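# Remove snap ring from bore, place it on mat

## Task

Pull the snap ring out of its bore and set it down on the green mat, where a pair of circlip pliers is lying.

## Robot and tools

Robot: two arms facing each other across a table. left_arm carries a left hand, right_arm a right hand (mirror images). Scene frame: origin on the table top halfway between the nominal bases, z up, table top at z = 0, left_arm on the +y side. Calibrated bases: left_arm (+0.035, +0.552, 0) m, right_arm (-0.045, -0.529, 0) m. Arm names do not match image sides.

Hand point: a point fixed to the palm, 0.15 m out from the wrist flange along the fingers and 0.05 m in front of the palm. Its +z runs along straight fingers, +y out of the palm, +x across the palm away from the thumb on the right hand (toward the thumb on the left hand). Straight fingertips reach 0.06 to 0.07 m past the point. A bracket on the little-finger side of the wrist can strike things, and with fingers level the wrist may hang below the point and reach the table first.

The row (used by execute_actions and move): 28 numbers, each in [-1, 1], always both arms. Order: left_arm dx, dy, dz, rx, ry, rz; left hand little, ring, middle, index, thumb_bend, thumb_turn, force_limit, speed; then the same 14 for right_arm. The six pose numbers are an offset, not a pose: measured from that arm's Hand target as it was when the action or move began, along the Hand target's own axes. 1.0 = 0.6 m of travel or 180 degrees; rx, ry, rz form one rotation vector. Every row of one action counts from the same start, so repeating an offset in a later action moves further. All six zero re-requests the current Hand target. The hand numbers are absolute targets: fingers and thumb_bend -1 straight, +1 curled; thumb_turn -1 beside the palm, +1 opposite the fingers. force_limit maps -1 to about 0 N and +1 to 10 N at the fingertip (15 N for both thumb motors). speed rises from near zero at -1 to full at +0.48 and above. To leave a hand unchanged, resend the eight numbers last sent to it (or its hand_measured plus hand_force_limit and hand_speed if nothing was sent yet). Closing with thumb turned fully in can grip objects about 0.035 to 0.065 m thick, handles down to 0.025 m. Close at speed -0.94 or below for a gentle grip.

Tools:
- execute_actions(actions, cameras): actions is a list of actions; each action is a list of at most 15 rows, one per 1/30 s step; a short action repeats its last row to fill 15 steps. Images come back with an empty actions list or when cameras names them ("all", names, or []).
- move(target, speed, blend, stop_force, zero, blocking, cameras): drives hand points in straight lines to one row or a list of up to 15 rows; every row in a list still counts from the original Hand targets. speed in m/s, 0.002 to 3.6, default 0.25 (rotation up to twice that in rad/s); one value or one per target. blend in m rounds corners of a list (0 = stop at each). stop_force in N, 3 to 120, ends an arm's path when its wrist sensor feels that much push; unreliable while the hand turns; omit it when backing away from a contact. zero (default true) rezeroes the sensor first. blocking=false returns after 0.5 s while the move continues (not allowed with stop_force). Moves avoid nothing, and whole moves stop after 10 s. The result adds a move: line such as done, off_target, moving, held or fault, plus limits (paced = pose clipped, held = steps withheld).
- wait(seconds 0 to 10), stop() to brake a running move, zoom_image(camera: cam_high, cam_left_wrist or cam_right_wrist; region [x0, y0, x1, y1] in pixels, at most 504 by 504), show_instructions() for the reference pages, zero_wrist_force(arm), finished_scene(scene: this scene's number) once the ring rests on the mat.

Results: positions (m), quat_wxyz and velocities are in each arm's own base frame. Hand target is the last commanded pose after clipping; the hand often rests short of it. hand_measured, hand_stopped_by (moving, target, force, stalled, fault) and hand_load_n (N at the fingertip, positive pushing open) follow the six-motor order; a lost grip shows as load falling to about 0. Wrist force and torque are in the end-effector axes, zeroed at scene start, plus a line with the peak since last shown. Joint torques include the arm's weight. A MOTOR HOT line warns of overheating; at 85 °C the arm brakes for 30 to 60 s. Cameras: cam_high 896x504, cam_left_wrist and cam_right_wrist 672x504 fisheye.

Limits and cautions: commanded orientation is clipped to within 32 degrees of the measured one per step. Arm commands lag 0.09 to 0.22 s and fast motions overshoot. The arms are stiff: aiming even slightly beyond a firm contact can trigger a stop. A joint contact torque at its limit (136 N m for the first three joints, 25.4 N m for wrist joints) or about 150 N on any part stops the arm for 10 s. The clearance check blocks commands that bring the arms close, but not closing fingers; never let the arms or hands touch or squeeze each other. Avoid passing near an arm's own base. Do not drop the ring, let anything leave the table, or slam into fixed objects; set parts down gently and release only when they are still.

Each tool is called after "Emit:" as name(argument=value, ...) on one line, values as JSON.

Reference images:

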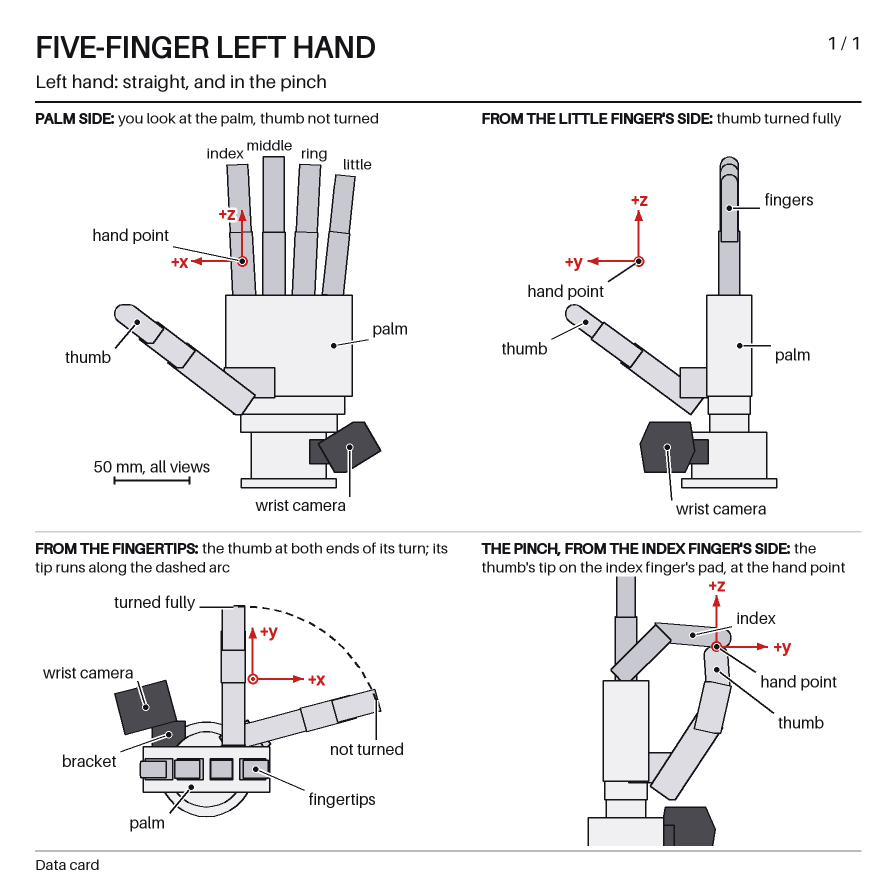

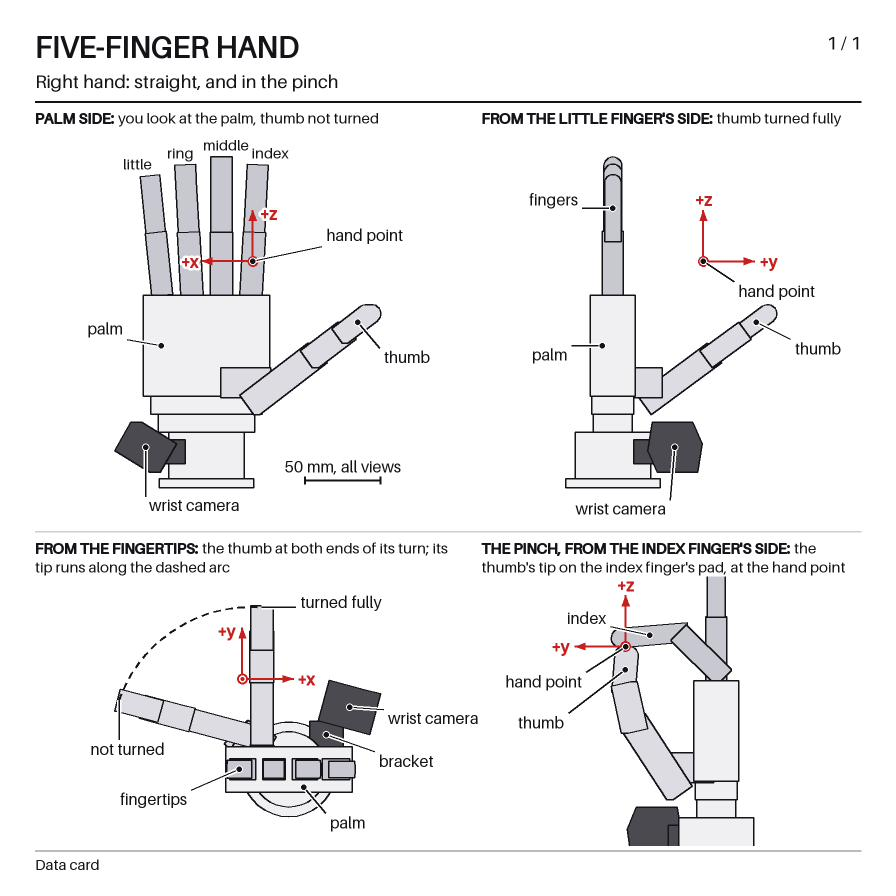

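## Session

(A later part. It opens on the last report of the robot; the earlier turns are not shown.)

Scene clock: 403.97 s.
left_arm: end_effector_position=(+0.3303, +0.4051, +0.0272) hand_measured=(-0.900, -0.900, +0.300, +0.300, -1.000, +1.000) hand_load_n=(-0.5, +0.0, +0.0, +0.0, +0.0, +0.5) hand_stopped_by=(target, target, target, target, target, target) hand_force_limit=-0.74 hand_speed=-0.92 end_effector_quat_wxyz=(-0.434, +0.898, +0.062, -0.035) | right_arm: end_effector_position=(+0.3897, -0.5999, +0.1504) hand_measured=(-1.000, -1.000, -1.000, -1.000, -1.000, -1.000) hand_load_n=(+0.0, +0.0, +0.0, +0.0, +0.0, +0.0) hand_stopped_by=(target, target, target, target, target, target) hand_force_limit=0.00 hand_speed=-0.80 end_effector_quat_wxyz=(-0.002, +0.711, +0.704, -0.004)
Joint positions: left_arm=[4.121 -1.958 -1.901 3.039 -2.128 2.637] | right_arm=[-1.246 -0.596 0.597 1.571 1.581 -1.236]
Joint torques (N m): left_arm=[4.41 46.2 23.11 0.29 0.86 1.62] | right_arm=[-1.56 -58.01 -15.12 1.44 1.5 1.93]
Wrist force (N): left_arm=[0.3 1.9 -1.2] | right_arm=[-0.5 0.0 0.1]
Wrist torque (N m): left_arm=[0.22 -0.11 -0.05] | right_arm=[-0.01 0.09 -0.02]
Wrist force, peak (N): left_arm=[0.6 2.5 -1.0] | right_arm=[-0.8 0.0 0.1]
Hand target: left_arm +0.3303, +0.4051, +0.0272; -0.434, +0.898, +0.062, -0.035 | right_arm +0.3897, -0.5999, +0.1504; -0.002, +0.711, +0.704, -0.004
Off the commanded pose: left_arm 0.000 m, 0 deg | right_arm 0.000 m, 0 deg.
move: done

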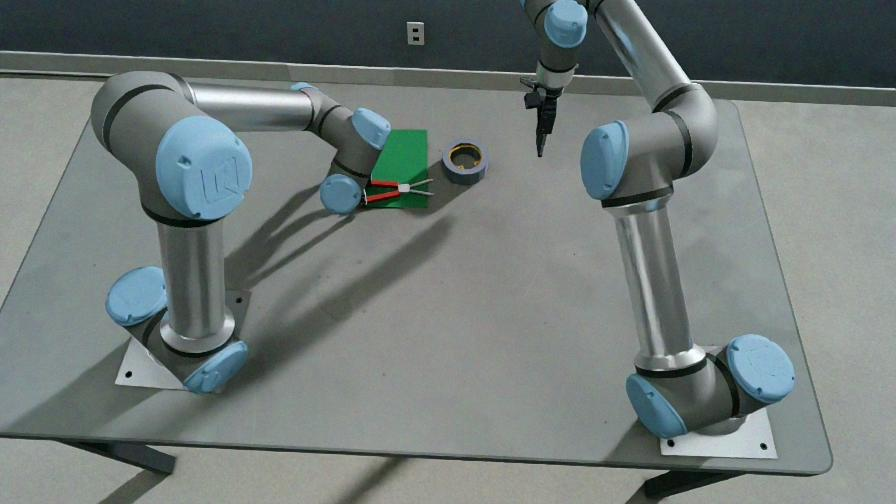

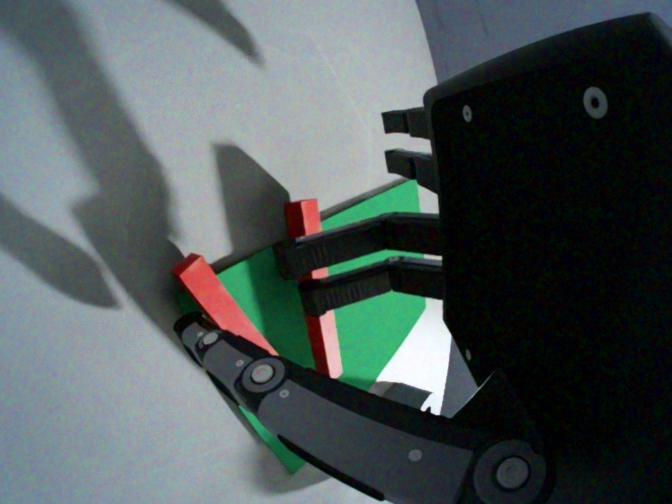

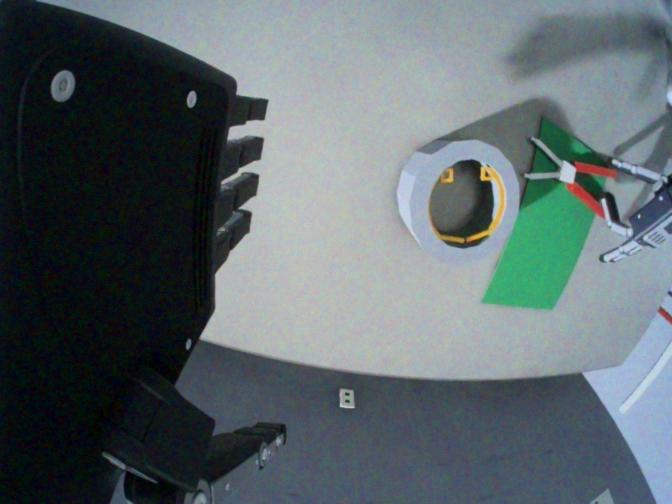

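Emit:
move(target=[[0, -0.0392, -0.031, 0, 0, 0, -0.9, -0.9, 0.3, 0.3, -1, 1, -0.74, -0.4, 0, 0, 0, 0, 0, 0, -1, -1, -1, -1, -1, -1, 0, -0.8], [0, -0.0310, -0.0414, 0, 0, 0, -0.9, -0.9, -0.5, -0.5, -1, 1, -0.74, -0.4, 0, 0, 0, 0, 0, 0, -1, -1, -1, -1, -1, -1, 0, -0.8]], speed=0.08)

Emit:
move(target=[0.0004, 0.0379, 0.03, 0, 0, 0, -0.9, -0.9, -0.5, -0.5, -1, 1, -0.74, -0.4, 0, 0, 0, 0, 0, 0, -1, -1, -1, -1, -1, -1, 0, -0.8], speed=0.06)

Emit:
move(target=[0.0002, 0.0196, 0.0155, 0, 0, 0, -0.9, -0.9, -0.5, -0.5, -1, 1, -0.74, -0.4, 0, 0, 0, 0, 0, 0, -1, -1, -1, -1, -1, -1, 0, -0.8], speed=0.006, stop_force=3, cameras=["all"])

Emit:
zoom_image(camera="cam_right_wrist", region=[510, 110, 670, 260])

Emit:
zoom_image(camera="cam_left_wrist", region=[60, 60, 460, 460])

Scene clock: 417.27 s.
left_arm: end_effector_position=(+0.3317, +0.3973, +0.0572) hand_measured=(-0.900, -0.900, -0.500, -0.500, -1.000, +1.000) hand_load_n=(+0.0, +0.0, +0.0, +0.0, +0.0, +0.0) hand_stopped_by=(target, target, target, target, target, target) hand_force_limit=-0.74 hand_speed=-0.40 end_effector_quat_wxyz=(-0.434, +0.898, +0.062, -0.035) | right_arm: end_effector_position=(+0.3897, -0.5999, +0.1504) hand_measured=(-1.000, -1.000, -1.000, -1.000, -1.000, -1.000) hand_load_n=(+0.0, +0.0, +0.0, +0.0, +0.0, +0.0) hand_stopped_by=(target, target, target, target, target, target) hand_force_limit=0.00 hand_speed=-0.80 end_effector_quat_wxyz=(-0.002, +0.711, +0.704, -0.004)
Joint positions: left_arm=[4.107 -1.906 -1.883 2.961 -2.138 2.624] | right_arm=[-1.246 -0.596 0.597 1.571 1.581 -1.236]
Joint torques (N m): left_arm=[-5.29 18.68 25.03 0.63 -0.49 -1.57] | right_arm=[-1.1 -58.63 -14.87 1.24 1.59 1.95]
Wrist force (N): left_arm=[0.3 1.6 -1.1] | right_arm=[-0.2 -0.2 -0.1]
Wrist torque (N m): left_arm=[0.15 -0.10 -0.03] | right_arm=[-0.03 0.06 -0.01]
Wrist force, peak (N): left_arm=[0.5 2.2 -1.9] | right_arm=[-0.8 0.2 0.1]
Hand target: left_arm +0.3317, +0.3973, +0.0572; -0.434, +0.898, +0.062, -0.035 | right_arm +0.3897, -0.5999, +0.1504; -0.002, +0.711, +0.704, -0.004
Off the commanded pose: left_arm 0.000 m, 0 deg | right_arm 0.000 m, 0 deg.
move: done

Scene clock: 418.10 s.
left_arm: end_effector_position=(+0.3316, +0.3972, +0.0281) hand_measured=(-0.900, -0.900, -0.500, -0.500, -1.000, +1.000) hand_load_n=(+0.0, +0.0, +0.0, +0.0, +0.0, +0.0) hand_stopped_by=(target, target, target, target, target, target) hand_force_limit=-0.74 hand_speed=-0.40 end_effector_quat_wxyz=(-0.434, +0.898, +0.062, -0.035) | right_arm: end_effector_position=(+0.3897, -0.5999, +0.1504) hand_measured=(-1.000, -1.000, -1.000, -1.000, -1.000, -1.000) hand_load_n=(+0.0, +0.0, +0.0, +0.0, +0.0, +0.0) hand_stopped_by=(target, target, target, target, target, target) hand_force_limit=0.00 hand_speed=-0.80 end_effector_quat_wxyz=(-0.002, +0.711, +0.704, -0.004)
Joint positions: left_arm=[4.107 -1.951 -1.91 3.034 -2.138 2.624] | right_arm=[-1.246 -0.596 0.597 1.571 1.581 -1.236]
Joint torques (N m): left_arm=[-3.37 46.58 22.76 -2.8 -1.24 0.59] | right_arm=[-0.25 -58.7 -15.43 1.26 1.45 1.91]
Wrist force (N): left_arm=[0.4 1.6 -1.0] | right_arm=[-0.2 0.2 0.1]
Wrist torque (N m): left_arm=[0.15 -0.12 -0.02] | right_arm=[0.01 0.05 0.01]
Wrist force, peak (N): left_arm=[0.4 2.1 -1.2] | right_arm=[-0.4 0.1 0.5]
Hand target: left_arm +0.3317, +0.3973, +0.0282; -0.434, +0.898, +0.062, -0.035 | right_arm +0.3897, -0.5999, +0.1504; -0.002, +0.711, +0.704, -0.004
Off the commanded pose: left_arm 0.000 m, 0 deg | right_arm 0.000 m, 0 deg.
move: done

Scene clock: 420.20 s.
left_arm: end_effector_position=(+0.3317, +0.3973, +0.0224) hand_measured=(-0.900, -0.900, -0.500, -0.500, -1.000, +1.000) hand_load_n=(+0.0, +0.0, +0.0, +0.0, +0.5, +0.0) hand_stopped_by=(target, target, target, target, target, target) hand_force_limit=-0.74 hand_speed=-0.40 end_effector_quat_wxyz=(-0.434, +0.898, +0.062, -0.035) | right_arm: end_effector_position=(+0.3897, -0.5999, +0.1504) hand_measured=(-1.000, -1.000, -1.000, -1.000, -1.000, -1.000) hand_load_n=(+0.0, +0.0, +0.0, +0.0, +0.0, +0.0) hand_stopped_by=(target, target, target, target, target, target) hand_force_limit=0.00 hand_speed=-0.80 end_effector_quat_wxyz=(-0.002, +0.711, +0.704, -0.004)
Joint positions: left_arm=[4.107 -1.961 -1.915 3.049 -2.138 2.624] | right_arm=[-1.246 -0.596 0.597 1.571 1.581 -1.236]
Joint torques (N m): left_arm=[-0.42 45.39 22.8 -2.4 -1.12 1.63] | right_arm=[0.19 -58.8 -15.4 1.04 1.53 1.95]
Wrist force (N): left_arm=[0.1 -0.2 -3.6] | right_arm=[-0.3 0.2 0.1]
Wrist torque (N m): left_arm=[0.26 -0.20 0.02] | right_arm=[0.03 0.06 0.01]
Wrist force, peak (N): left_arm=[-0.1 -2.8 -6.3] | right_arm=[-0.7 -0.1 0.3]
Hand target: left_arm +0.3317, +0.3973, +0.0224; -0.434, +0.898, +0.062, -0.035 (not the last commanded pose) | right_arm +0.3897, -0.5999, +0.1504; -0.002, +0.711, +0.704, -0.004
Off the commanded pose: left_arm 0.009 m, 0 deg | right_arm 0.000 m, 0 deg.
move: contact (left_arm)

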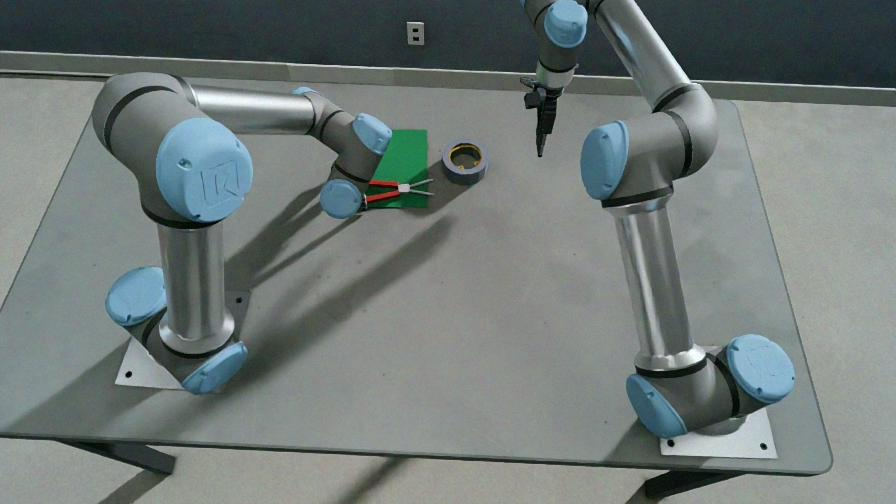

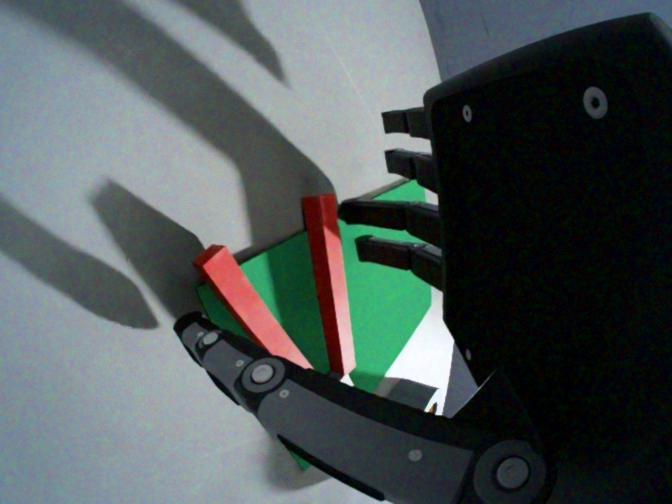

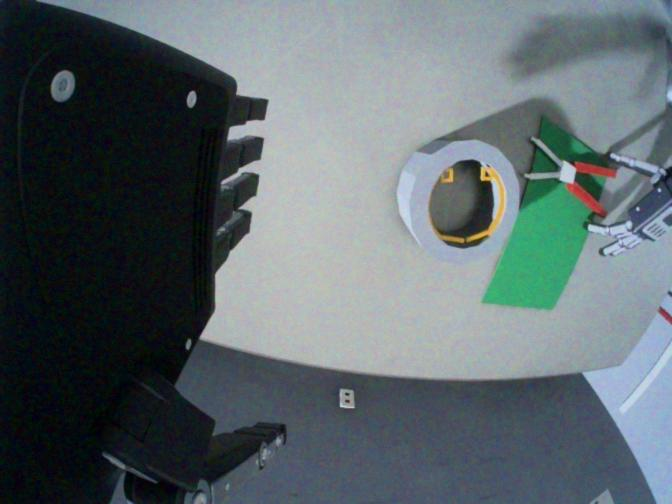

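Scaled by 3.150 from the camera's 672x504 image, which has a finer 960x720 frame.

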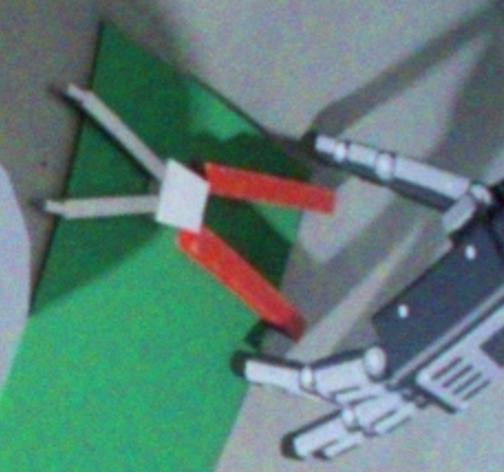

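Scaled by 1.260 from the camera's 672x504 image, which has a finer 960x720 frame.

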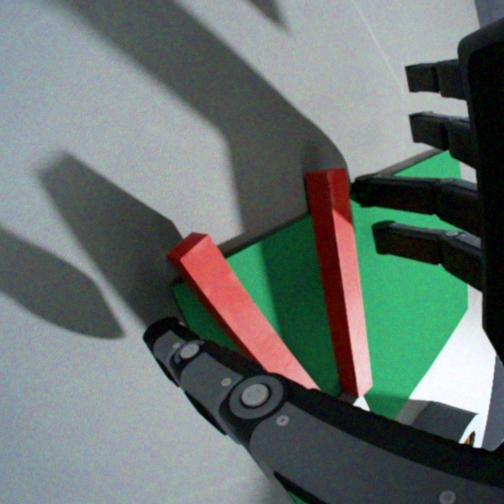

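Emit:
zoom_image(camera="cam_left_wrist", region=[170, 170, 390, 400])

Emit:
zoom_image(camera="cam_high", region=[350, 165, 450, 225])

Emit:
zoom_image(camera="cam_right_wrist", region=[520, 120, 630, 240])

Scaled by 2.191 from the camera's 672x504 image, which has a finer 960x720 frame.

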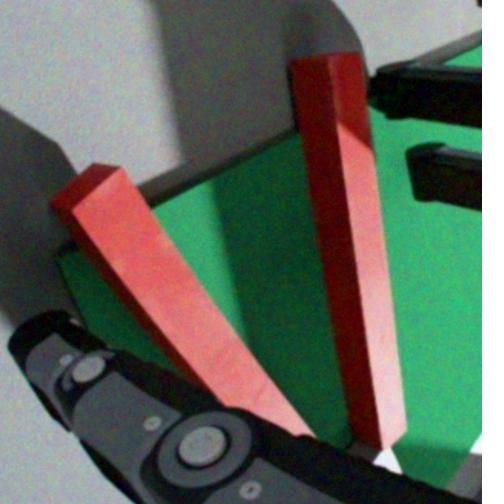

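Scaled by 5.040 from the camera's 896x504 image, which has a finer 1280x720 frame.

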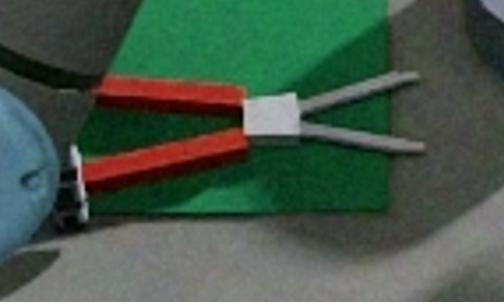

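Scaled by 4.200 from the camera's 672x504 image, which has a finer 960x720 frame.

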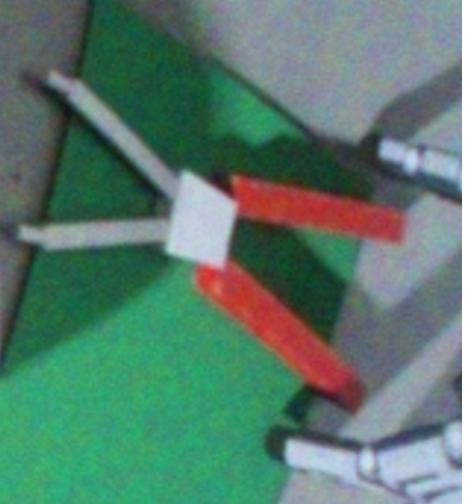

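Emit:
move(target=[[0, -0.0196, -0.0155, 0, 0, 0, -0.9, -0.9, -0.5, -0.5, -1, 1, -0.74, -0.4, 0, 0, 0, 0, 0, 0, -1, -1, -1, -1, -1, -1, 0, -0.8], [0.0012, -0.0373, -0.0152, 0.05, 0, 0, -0.9, -0.9, -0.5, -0.5, -1, 1, -0.74, -0.4, 0, 0, 0, 0, 0, 0, -1, -1, -1, -1, -1, -1, 0, -0.8], [0.0012, -0.0373, -0.0152, 0.05, 0, 0, -0.9, -0.9, -0.4, -0.9, -1, 1, -0.74, -0.2, 0, 0, 0, 0, 0, 0, -1, -1, -1, -1, -1, -1, 0, -0.8]], speed=0.08, cameras=["cam_right_wrist", "cam_left_wrist"])

Scene clock: 506.17 s.
left_arm: end_effector_position=(+0.3316, +0.4041, +0.0456) hand_measured=(-0.900, -0.900, -0.400, -0.900, -1.000, +1.000) hand_load_n=(+0.0, +0.0, +0.0, +0.0, +0.0, +0.0) hand_stopped_by=(target, target, target, target, target, target) hand_force_limit=-0.74 hand_speed=-0.20 end_effector_quat_wxyz=(-0.503, +0.861, +0.059, -0.040) | right_arm: end_effector_position=(+0.3897, -0.5999, +0.1504) hand_measured=(-1.000, -1.000, -1.000, -1.000, -1.000, -1.000) hand_load_n=(+0.0, +0.0, +0.0, +0.0, +0.0, +0.0) hand_stopped_by=(target, target, target, target, target, target) hand_force_limit=0.00 hand_speed=-0.80 end_effector_quat_wxyz=(-0.002, +0.711, +0.704, -0.004)
Joint positions: left_arm=[4.063 -1.911 -1.97 3.203 -2.244 2.686] | right_arm=[-1.246 -0.596 0.597 1.571 1.581 -1.236]
Joint torques (N m): left_arm=[7.26 18.14 23.64 1.09 -1.85 -1.86] | right_arm=[1.29 -58.63 -15.31 0.97 1.47 1.97]
Wrist force (N): left_arm=[0.6 2.2 -1.3] | right_arm=[-0.4 0.3 0.0]
Wrist torque (N m): left_arm=[0.24 -0.18 -0.02] | right_arm=[0.03 0.07 0.00]
Wrist force, peak (N): left_arm=[-0.2 0.0 -4.0] | right_arm=[-0.7 0.2 0.0]
Hand target: left_arm +0.3316, +0.4041, +0.0456; -0.503, +0.861, +0.059, -0.040 | right_arm +0.3897, -0.5999, +0.1504; -0.002, +0.711, +0.704, -0.004
Off the commanded pose: left_arm 0.000 m, 0 deg | right_arm 0.000 m, 0 deg.
move: done
Images, in order (width x height): cam_left_wrist 672x504, cam_right_wrist 672x504.

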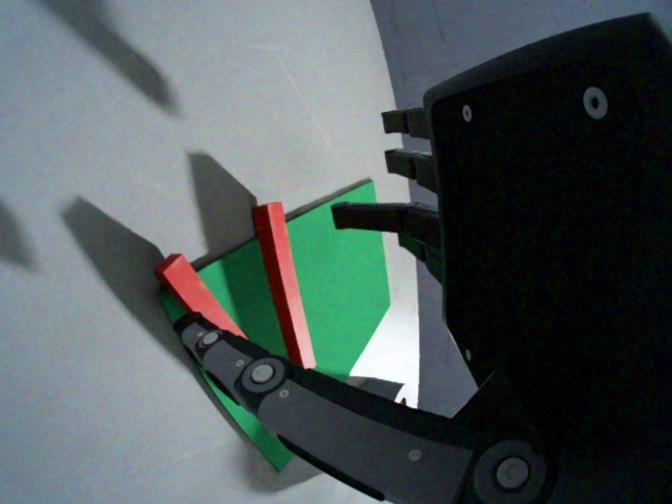

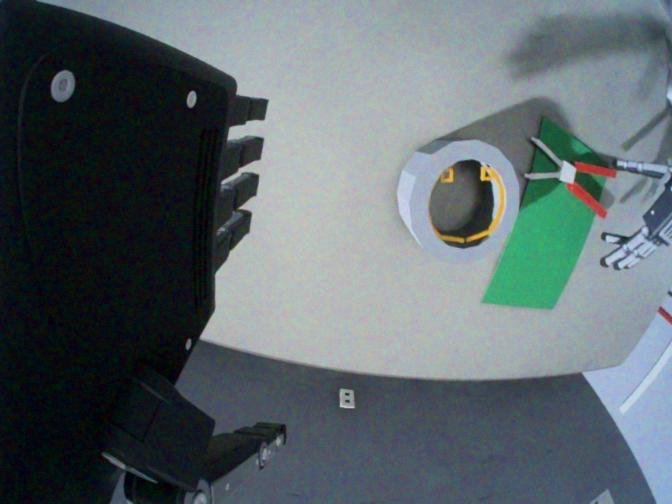

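Emit:
move(target=[0.0002, 0.0226, 0.0127, 0, 0, 0, -0.9, -0.9, -0.4, -0.9, -1, 1, -0.74, -0.2, 0, 0, 0, 0, 0, 0, -1, -1, -1, -1, -1, -1, 0, -0.8], speed=0.05)

Emit:
move(target=[0.0002, 0.0145, 0.0082, 0, 0, 0, -0.9, -0.9, -0.4, -0.9, -1, 1, -0.74, -0.2, 0, 0, 0, 0, 0, 0, -1, -1, -1, -1, -1, -1, 0, -0.8], speed=0.006, stop_force=3, cameras=["all"])

Emit:
zoom_image(camera="cam_left_wrist", region=[150, 150, 460, 460])

Emit:
zoom_image(camera="cam_right_wrist", region=[520, 110, 660, 250])

Emit:
zoom_image(camera="cam_high", region=[350, 165, 450, 225])

Scene clock: 513.17 s.
left_arm: end_effector_position=(+0.3315, +0.4040, +0.0298) hand_measured=(-0.900, -0.900, -0.400, -0.900, -1.000, +1.000) hand_load_n=(+0.0, +0.0, +0.0, +0.0, +0.0, +0.0) hand_stopped_by=(target, target, target, target, target, target) hand_force_limit=-0.74 hand_speed=-0.20 end_effector_quat_wxyz=(-0.503, +0.861, +0.059, -0.040) end_effector_velocity=(-0.001, -0.001, +0.001) end_effector_angular_velocity=(-0.003, +0.002, +0.000) | right_arm: end_effector_position=(+0.3897, -0.5999, +0.1504) hand_measured=(-1.000, -1.000, -1.000, -1.000, -1.000, -1.000) hand_load_n=(+0.0, +0.0, +0.0, +0.0, +0.0, +0.0) hand_stopped_by=(target, target, target, target, target, target) hand_force_limit=0.00 hand_speed=-0.80 end_effector_quat_wxyz=(-0.002, +0.711, +0.704, -0.004)
Joint positions: left_arm=[4.063 -1.939 -1.983 3.244 -2.244 2.686] | right_arm=[-1.246 -0.596 0.597 1.571 1.581 -1.236]
Joint velocities: left_arm=[0 0.003 0.001 -0.007 0 0] | right_arm=[within noise]
Joint torques (N m): left_arm=[7.62 45.83 22.83 -2.62 -1.98 -0.23] | right_arm=[1.49 -58.38 -14.64 1 1.48 1.98]
Wrist force (N): left_arm=[0.3 1.9 -1.5] | right_arm=[-0.2 0.0 0.0]
Wrist torque (N m): left_arm=[0.19 -0.13 -0.03] | right_arm=[-0.01 0.04 0.01]
Wrist force, peak (N): left_arm=[0.3 2.7 -1.3] | right_arm=[-0.7 0.0 0.2]
Hand target: left_arm +0.3316, +0.4041, +0.0300; -0.503, +0.861, +0.059, -0.040 | right_arm +0.3897, -0.5999, +0.1504; -0.002, +0.711, +0.704, -0.004
Off the commanded pose: left_arm 0.000 m, 0 deg | right_arm 0.000 m, 0 deg.
move: done

Scene clock: 514.77 s.
left_arm: end_effector_position=(+0.3316, +0.4041, +0.0273) hand_measured=(-0.900, -0.900, -0.400, -0.900, -1.000, +1.000) hand_load_n=(+0.0, +0.0, +0.0, +0.0, +0.0, -0.5) hand_stopped_by=(target, target, target, target, target, target) hand_force_limit=-0.74 hand_speed=-0.20 end_effector_quat_wxyz=(-0.503, +0.861, +0.059, -0.040) | right_arm: end_effector_position=(+0.3897, -0.5999, +0.1504) hand_measured=(-1.000, -1.000, -1.000, -1.000, -1.000, -1.000) hand_load_n=(+0.0, +0.0, +0.0, +0.0, +0.0, +0.0) hand_stopped_by=(target, target, target, target, target, target) hand_force_limit=0.00 hand_speed=-0.80 end_effector_quat_wxyz=(-0.002, +0.711, +0.704, -0.004)
Joint positions: left_arm=[4.063 -1.944 -1.985 3.251 -2.244 2.686] | right_arm=[-1.246 -0.596 0.597 1.571 1.581 -1.236]
Joint torques (N m): left_arm=[5.99 44.47 23.05 -2.2 -1.42 0.93] | right_arm=[2.21 -58.29 -14.64 0.96 1.5 1.85]
Wrist force (N): left_arm=[0.1 -0.5 -3.3] | right_arm=[-0.3 0.0 0.3]
Wrist torque (N m): left_arm=[-0.01 -0.12 0.00] | right_arm=[-0.03 0.06 0.00]
Wrist force, peak (N): left_arm=[0.4 -4.1 -5.8] | right_arm=[-0.7 -0.1 0.1]
Hand target: left_arm +0.3316, +0.4041, +0.0273; -0.503, +0.861, +0.059, -0.040 (not the last commanded pose) | right_arm +0.3897, -0.5999, +0.1504; -0.002, +0.711, +0.704, -0.004
Off the commanded pose: left_arm 0.007 m, 0 deg | right_arm 0.000 m, 0 deg.
move: contact (left_arm)

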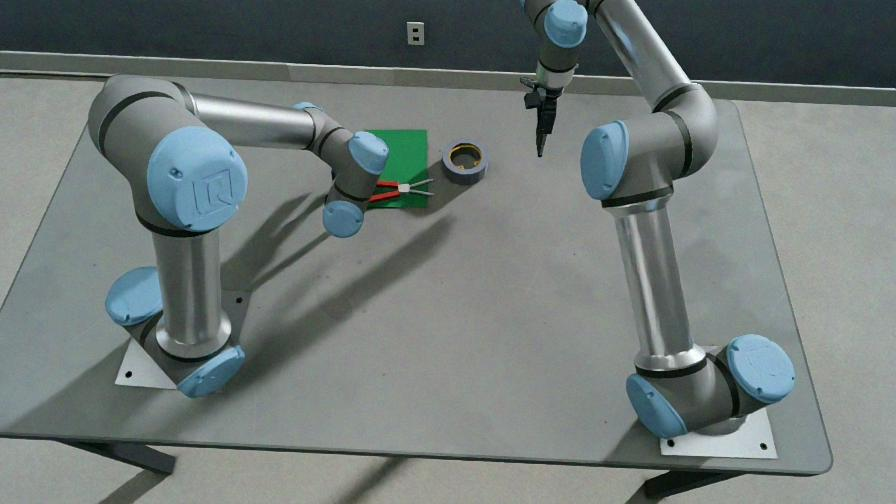

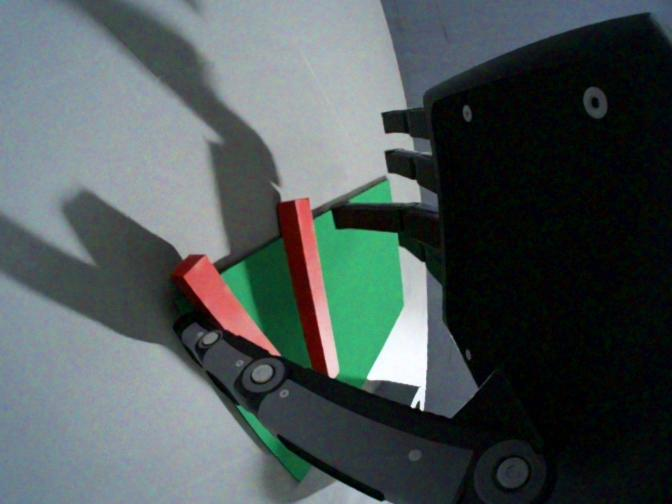

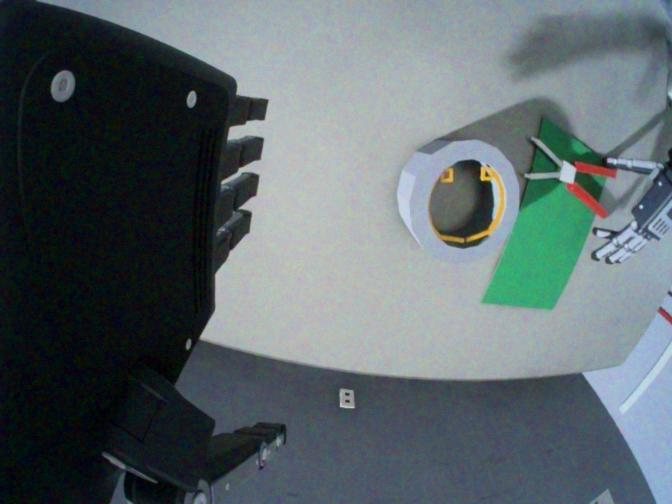

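Scaled by 1.626 from the camera's 672x504 image, which has a finer 960x720 frame.

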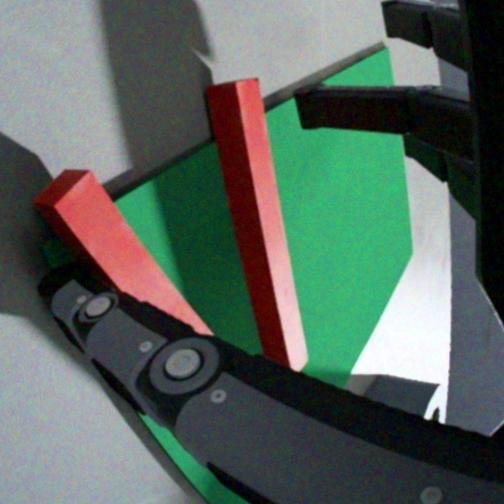

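Scaled by 3.600 from the camera's 672x504 image, which has a finer 960x720 frame.

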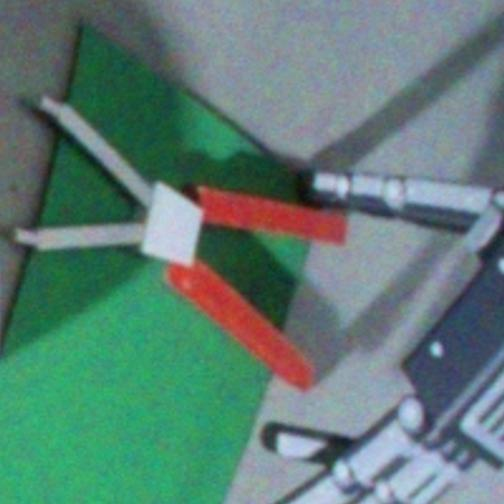

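Scaled by 5.040 from the camera's 896x504 image, which has a finer 1280x720 frame.

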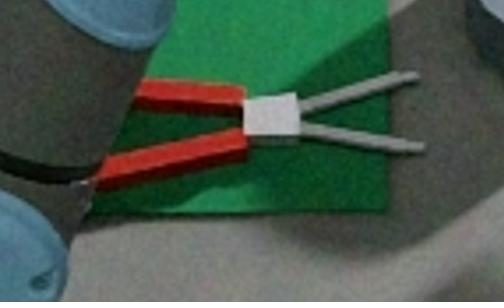

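Emit:
move(target=[[0, -0.0015, -0.0008, 0, 0, 0, -0.9, -0.9, -0.4, -0.9, -1, 1, -0.74, -0.2, 0, 0, 0, 0, 0, 0, -1, -1, -1, -1, -1, -1, 0, -0.8], [0, -0.0015, -0.0008, 0, 0, 0, -0.9, -0.9, 0.1, -0.9, -1, 1, -0.6, -0.92, 0, 0, 0, 0, 0, 0, -1, -1, -1, -1, -1, -1, 0, -0.8]], speed=0.02, cameras=["all"])

Emit:
zoom_image(camera="cam_left_wrist", region=[150, 150, 460, 460])

Emit:
zoom_image(camera="cam_right_wrist", region=[520, 110, 660, 250])

Emit:
zoom_image(camera="cam_high", region=[350, 165, 450, 225])

Scene clock: 525.77 s.
left_arm: end_effector_position=(+0.3316, +0.4041, +0.0283) hand_measured=(-0.900, -0.900, +0.100, -0.900, -1.000, +1.000) hand_load_n=(+0.0, +0.0, +1.0, +0.0, +0.5, +0.5) hand_stopped_by=(target, target, target, target, target, target) hand_force_limit=-0.60 hand_speed=-0.92 end_effector_quat_wxyz=(-0.503, +0.861, +0.059, -0.040) | right_arm: end_effector_position=(+0.3897, -0.5999, +0.1504) hand_measured=(-1.000, -1.000, -1.000, -1.000, -1.000, -1.000) hand_load_n=(+0.0, +0.0, +0.0, +0.0, +0.0, +0.0) hand_stopped_by=(target, target, target, target, target, target) hand_force_limit=0.00 hand_speed=-0.80 end_effector_quat_wxyz=(-0.002, +0.711, +0.704, -0.004)
Joint positions: left_arm=[4.063 -1.942 -1.984 3.248 -2.244 2.686] | right_arm=[-1.246 -0.596 0.597 1.571 1.581 -1.236]
Joint torques (N m): left_arm=[5.85 21.36 8.13 0.81 0.82 1.55] | right_arm=[3.03 -58.72 -14.94 1.01 1.5 2.01]
Wrist force (N): left_arm=[0.4 1.8 -1.2] | right_arm=[-0.4 0.2 0.1]
Wrist torque (N m): left_arm=[0.21 -0.14 -0.03] | right_arm=[0.02 0.07 0.00]
Wrist force, peak (N): left_arm=[0.0 -0.8 -3.7] | right_arm=[-0.5 0.4 0.6]
Hand target: left_arm +0.3316, +0.4041, +0.0283; -0.503, +0.861, +0.059, -0.040 | right_arm +0.3897, -0.5999, +0.1504; -0.002, +0.711, +0.704, -0.004
Off the commanded pose: left_arm 0.000 m, 0 deg | right_arm 0.000 m, 0 deg.
move: done

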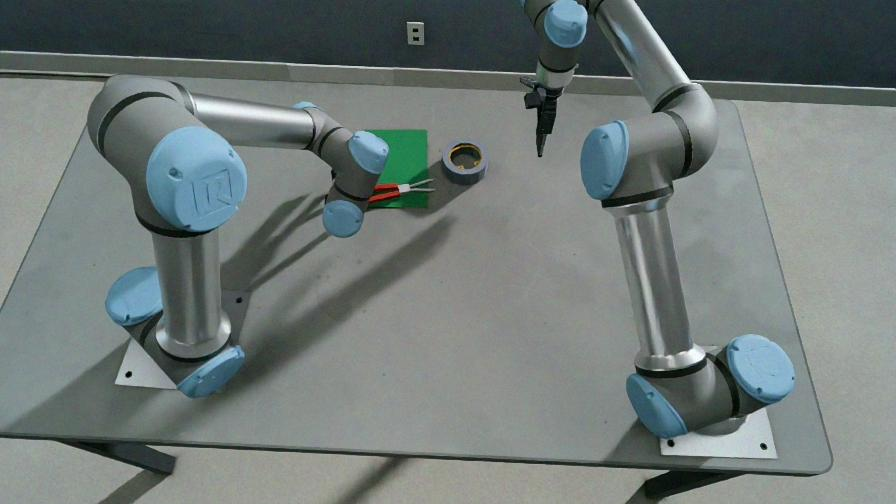

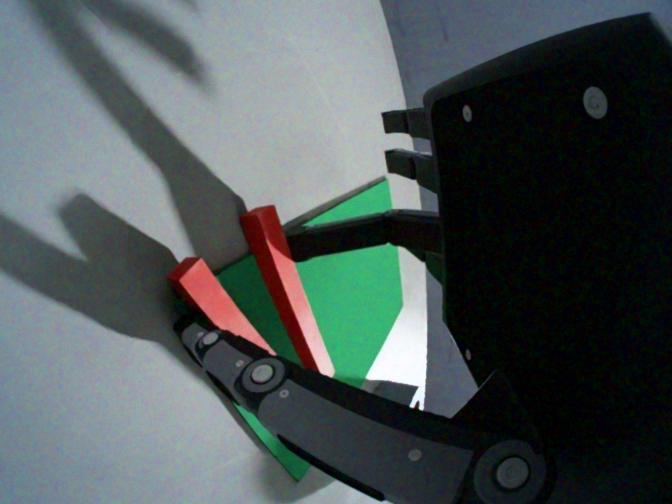

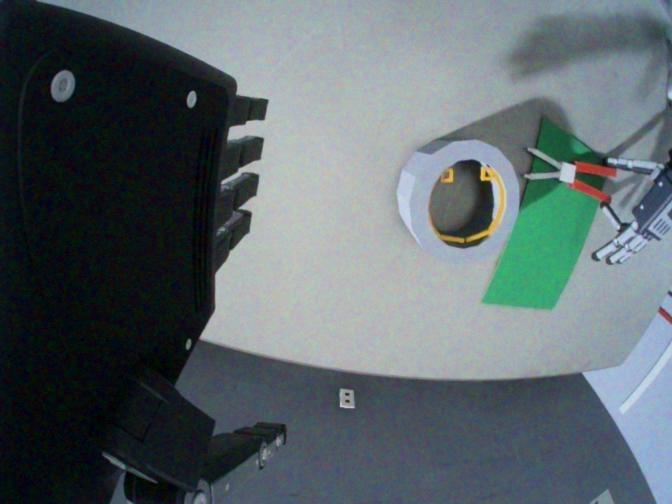

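Scaled by 1.626 from the camera's 672x504 image, which has a finer 960x720 frame.

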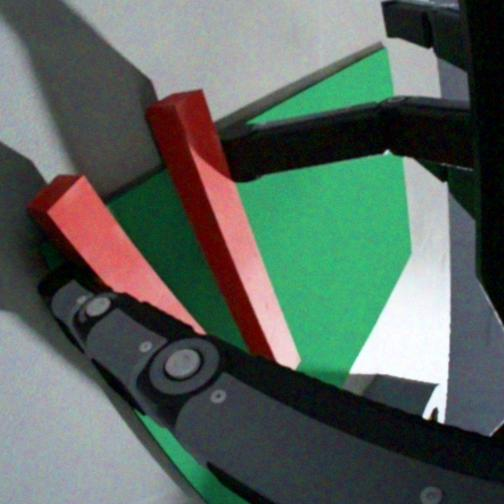

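Scaled by 3.600 from the camera's 672x504 image, which has a finer 960x720 frame.

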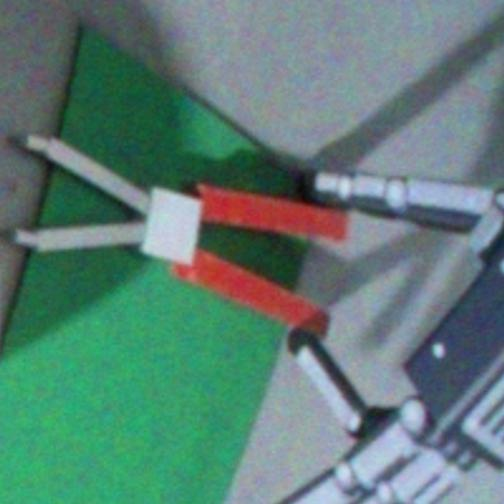

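Scaled by 5.040 from the camera's 896x504 image, which has a finer 1280x720 frame.

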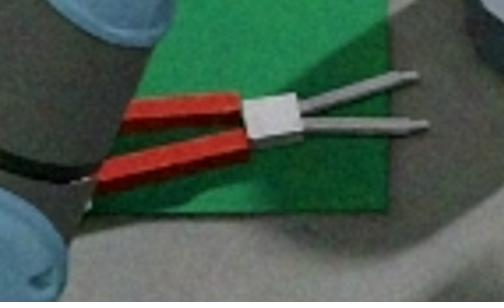

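Emit:
move(target=[0, 0, 0, 0, 0, 0, -0.9, -0.9, 0.3, -0.9, -1, 1, -0.2, -0.92, 0, 0, 0, 0, 0, 0, -1, -1, -1, -1, -1, -1, 0, -0.8], speed=0.02, cameras=["all"])

Emit:
zoom_image(camera="cam_left_wrist", region=[150, 150, 460, 460])

Emit:
zoom_image(camera="cam_right_wrist", region=[520, 110, 660, 250])

Scene clock: 543.87 s.
left_arm: end_effector_position=(+0.3316, +0.4041, +0.0283) hand_measured=(-0.900, -0.900, +0.300, -0.900, -1.000, +1.000) hand_load_n=(+0.0, +0.0, +0.0, +0.0, +0.0, +0.0) hand_stopped_by=(target, target, target, target, target, target) hand_force_limit=-0.20 hand_speed=-0.92 end_effector_quat_wxyz=(-0.503, +0.861, +0.059, -0.040) | right_arm: end_effector_position=(+0.3897, -0.5999, +0.1504) hand_measured=(-1.000, -1.000, -1.000, -1.000, -1.000, -1.000) hand_load_n=(+0.0, +0.0, +0.0, +0.0, -0.5, +0.0) hand_stopped_by=(target, target, target, target, target, target) hand_force_limit=0.00 hand_speed=-0.80 end_effector_quat_wxyz=(-0.002, +0.711, +0.704, -0.004)
Joint positions: left_arm=[4.063 -1.942 -1.984 3.248 -2.244 2.686] | right_arm=[-1.246 -0.596 0.597 1.571 1.581 -1.236]
Joint torques (N m): left_arm=[2.91 21.11 5.79 0.72 0.83 1.53] | right_arm=[4.16 -58.51 -14.89 1.03 1.53 1.89]
Wrist force (N): left_arm=[0.5 1.8 -1.4] | right_arm=[-0.2 0.2 0.3]
Wrist torque (N m): left_arm=[0.19 -0.16 -0.01] | right_arm=[0.01 0.05 0.01]
Wrist force, peak (N): left_arm=[0.6 2.0 -1.9] | right_arm=[-0.8 -0.1 -0.1]
Hand target: left_arm +0.3316, +0.4041, +0.0283; -0.503, +0.861, +0.059, -0.040 | right_arm +0.3897, -0.5999, +0.1504; -0.002, +0.711, +0.704, -0.004
Off the commanded pose: left_arm 0.000 m, 0 deg | right_arm 0.000 m, 0 deg.
move: done

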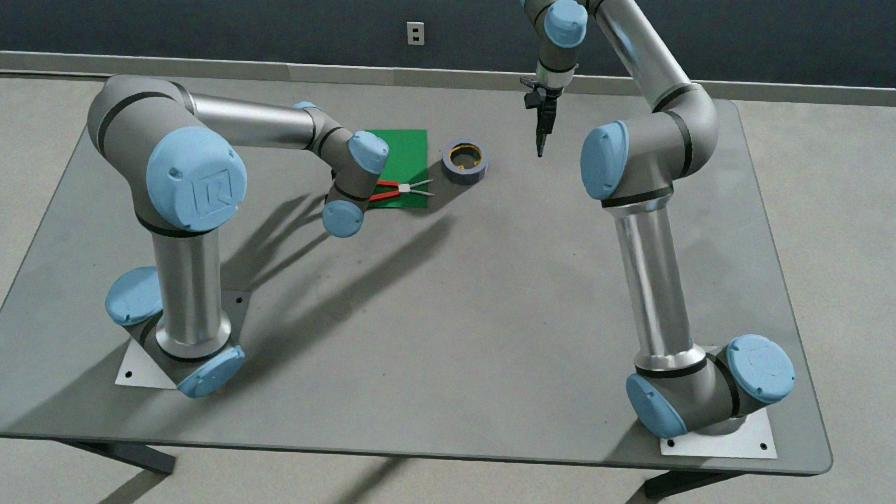

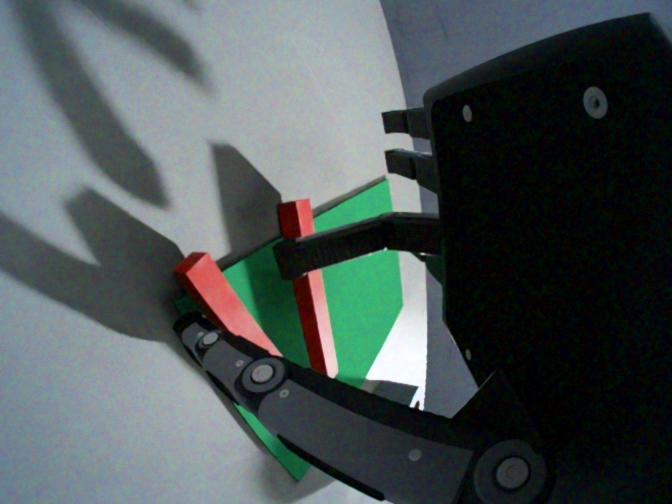

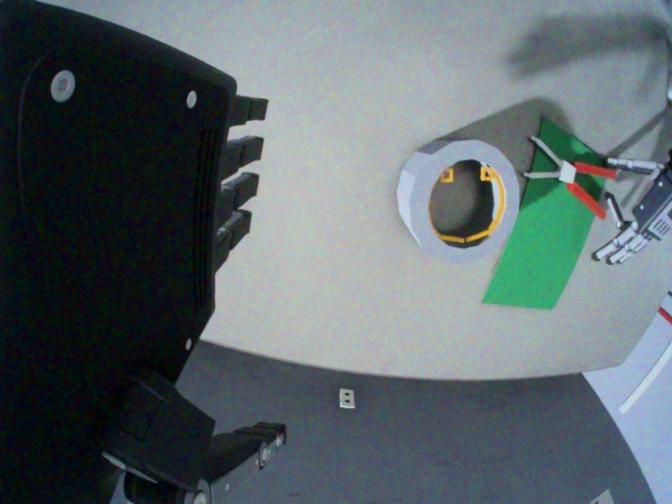

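Scaled by 1.626 from the camera's 672x504 image, which has a finer 960x720 frame.

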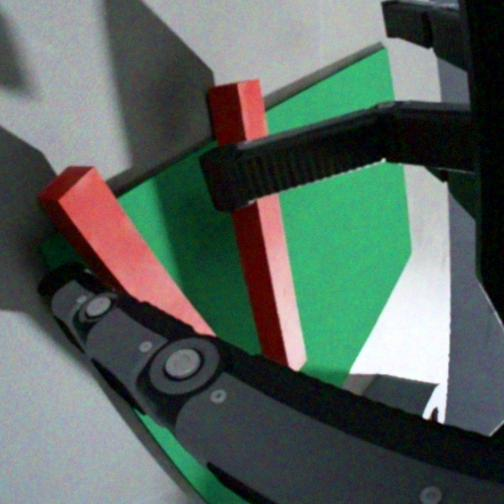

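Scaled by 3.600 from the camera's 672x504 image, which has a finer 960x720 frame.

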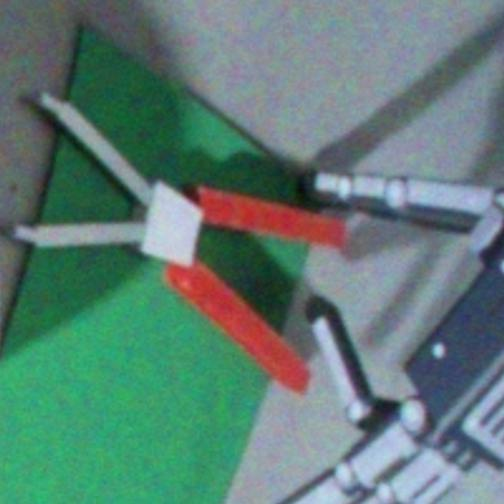

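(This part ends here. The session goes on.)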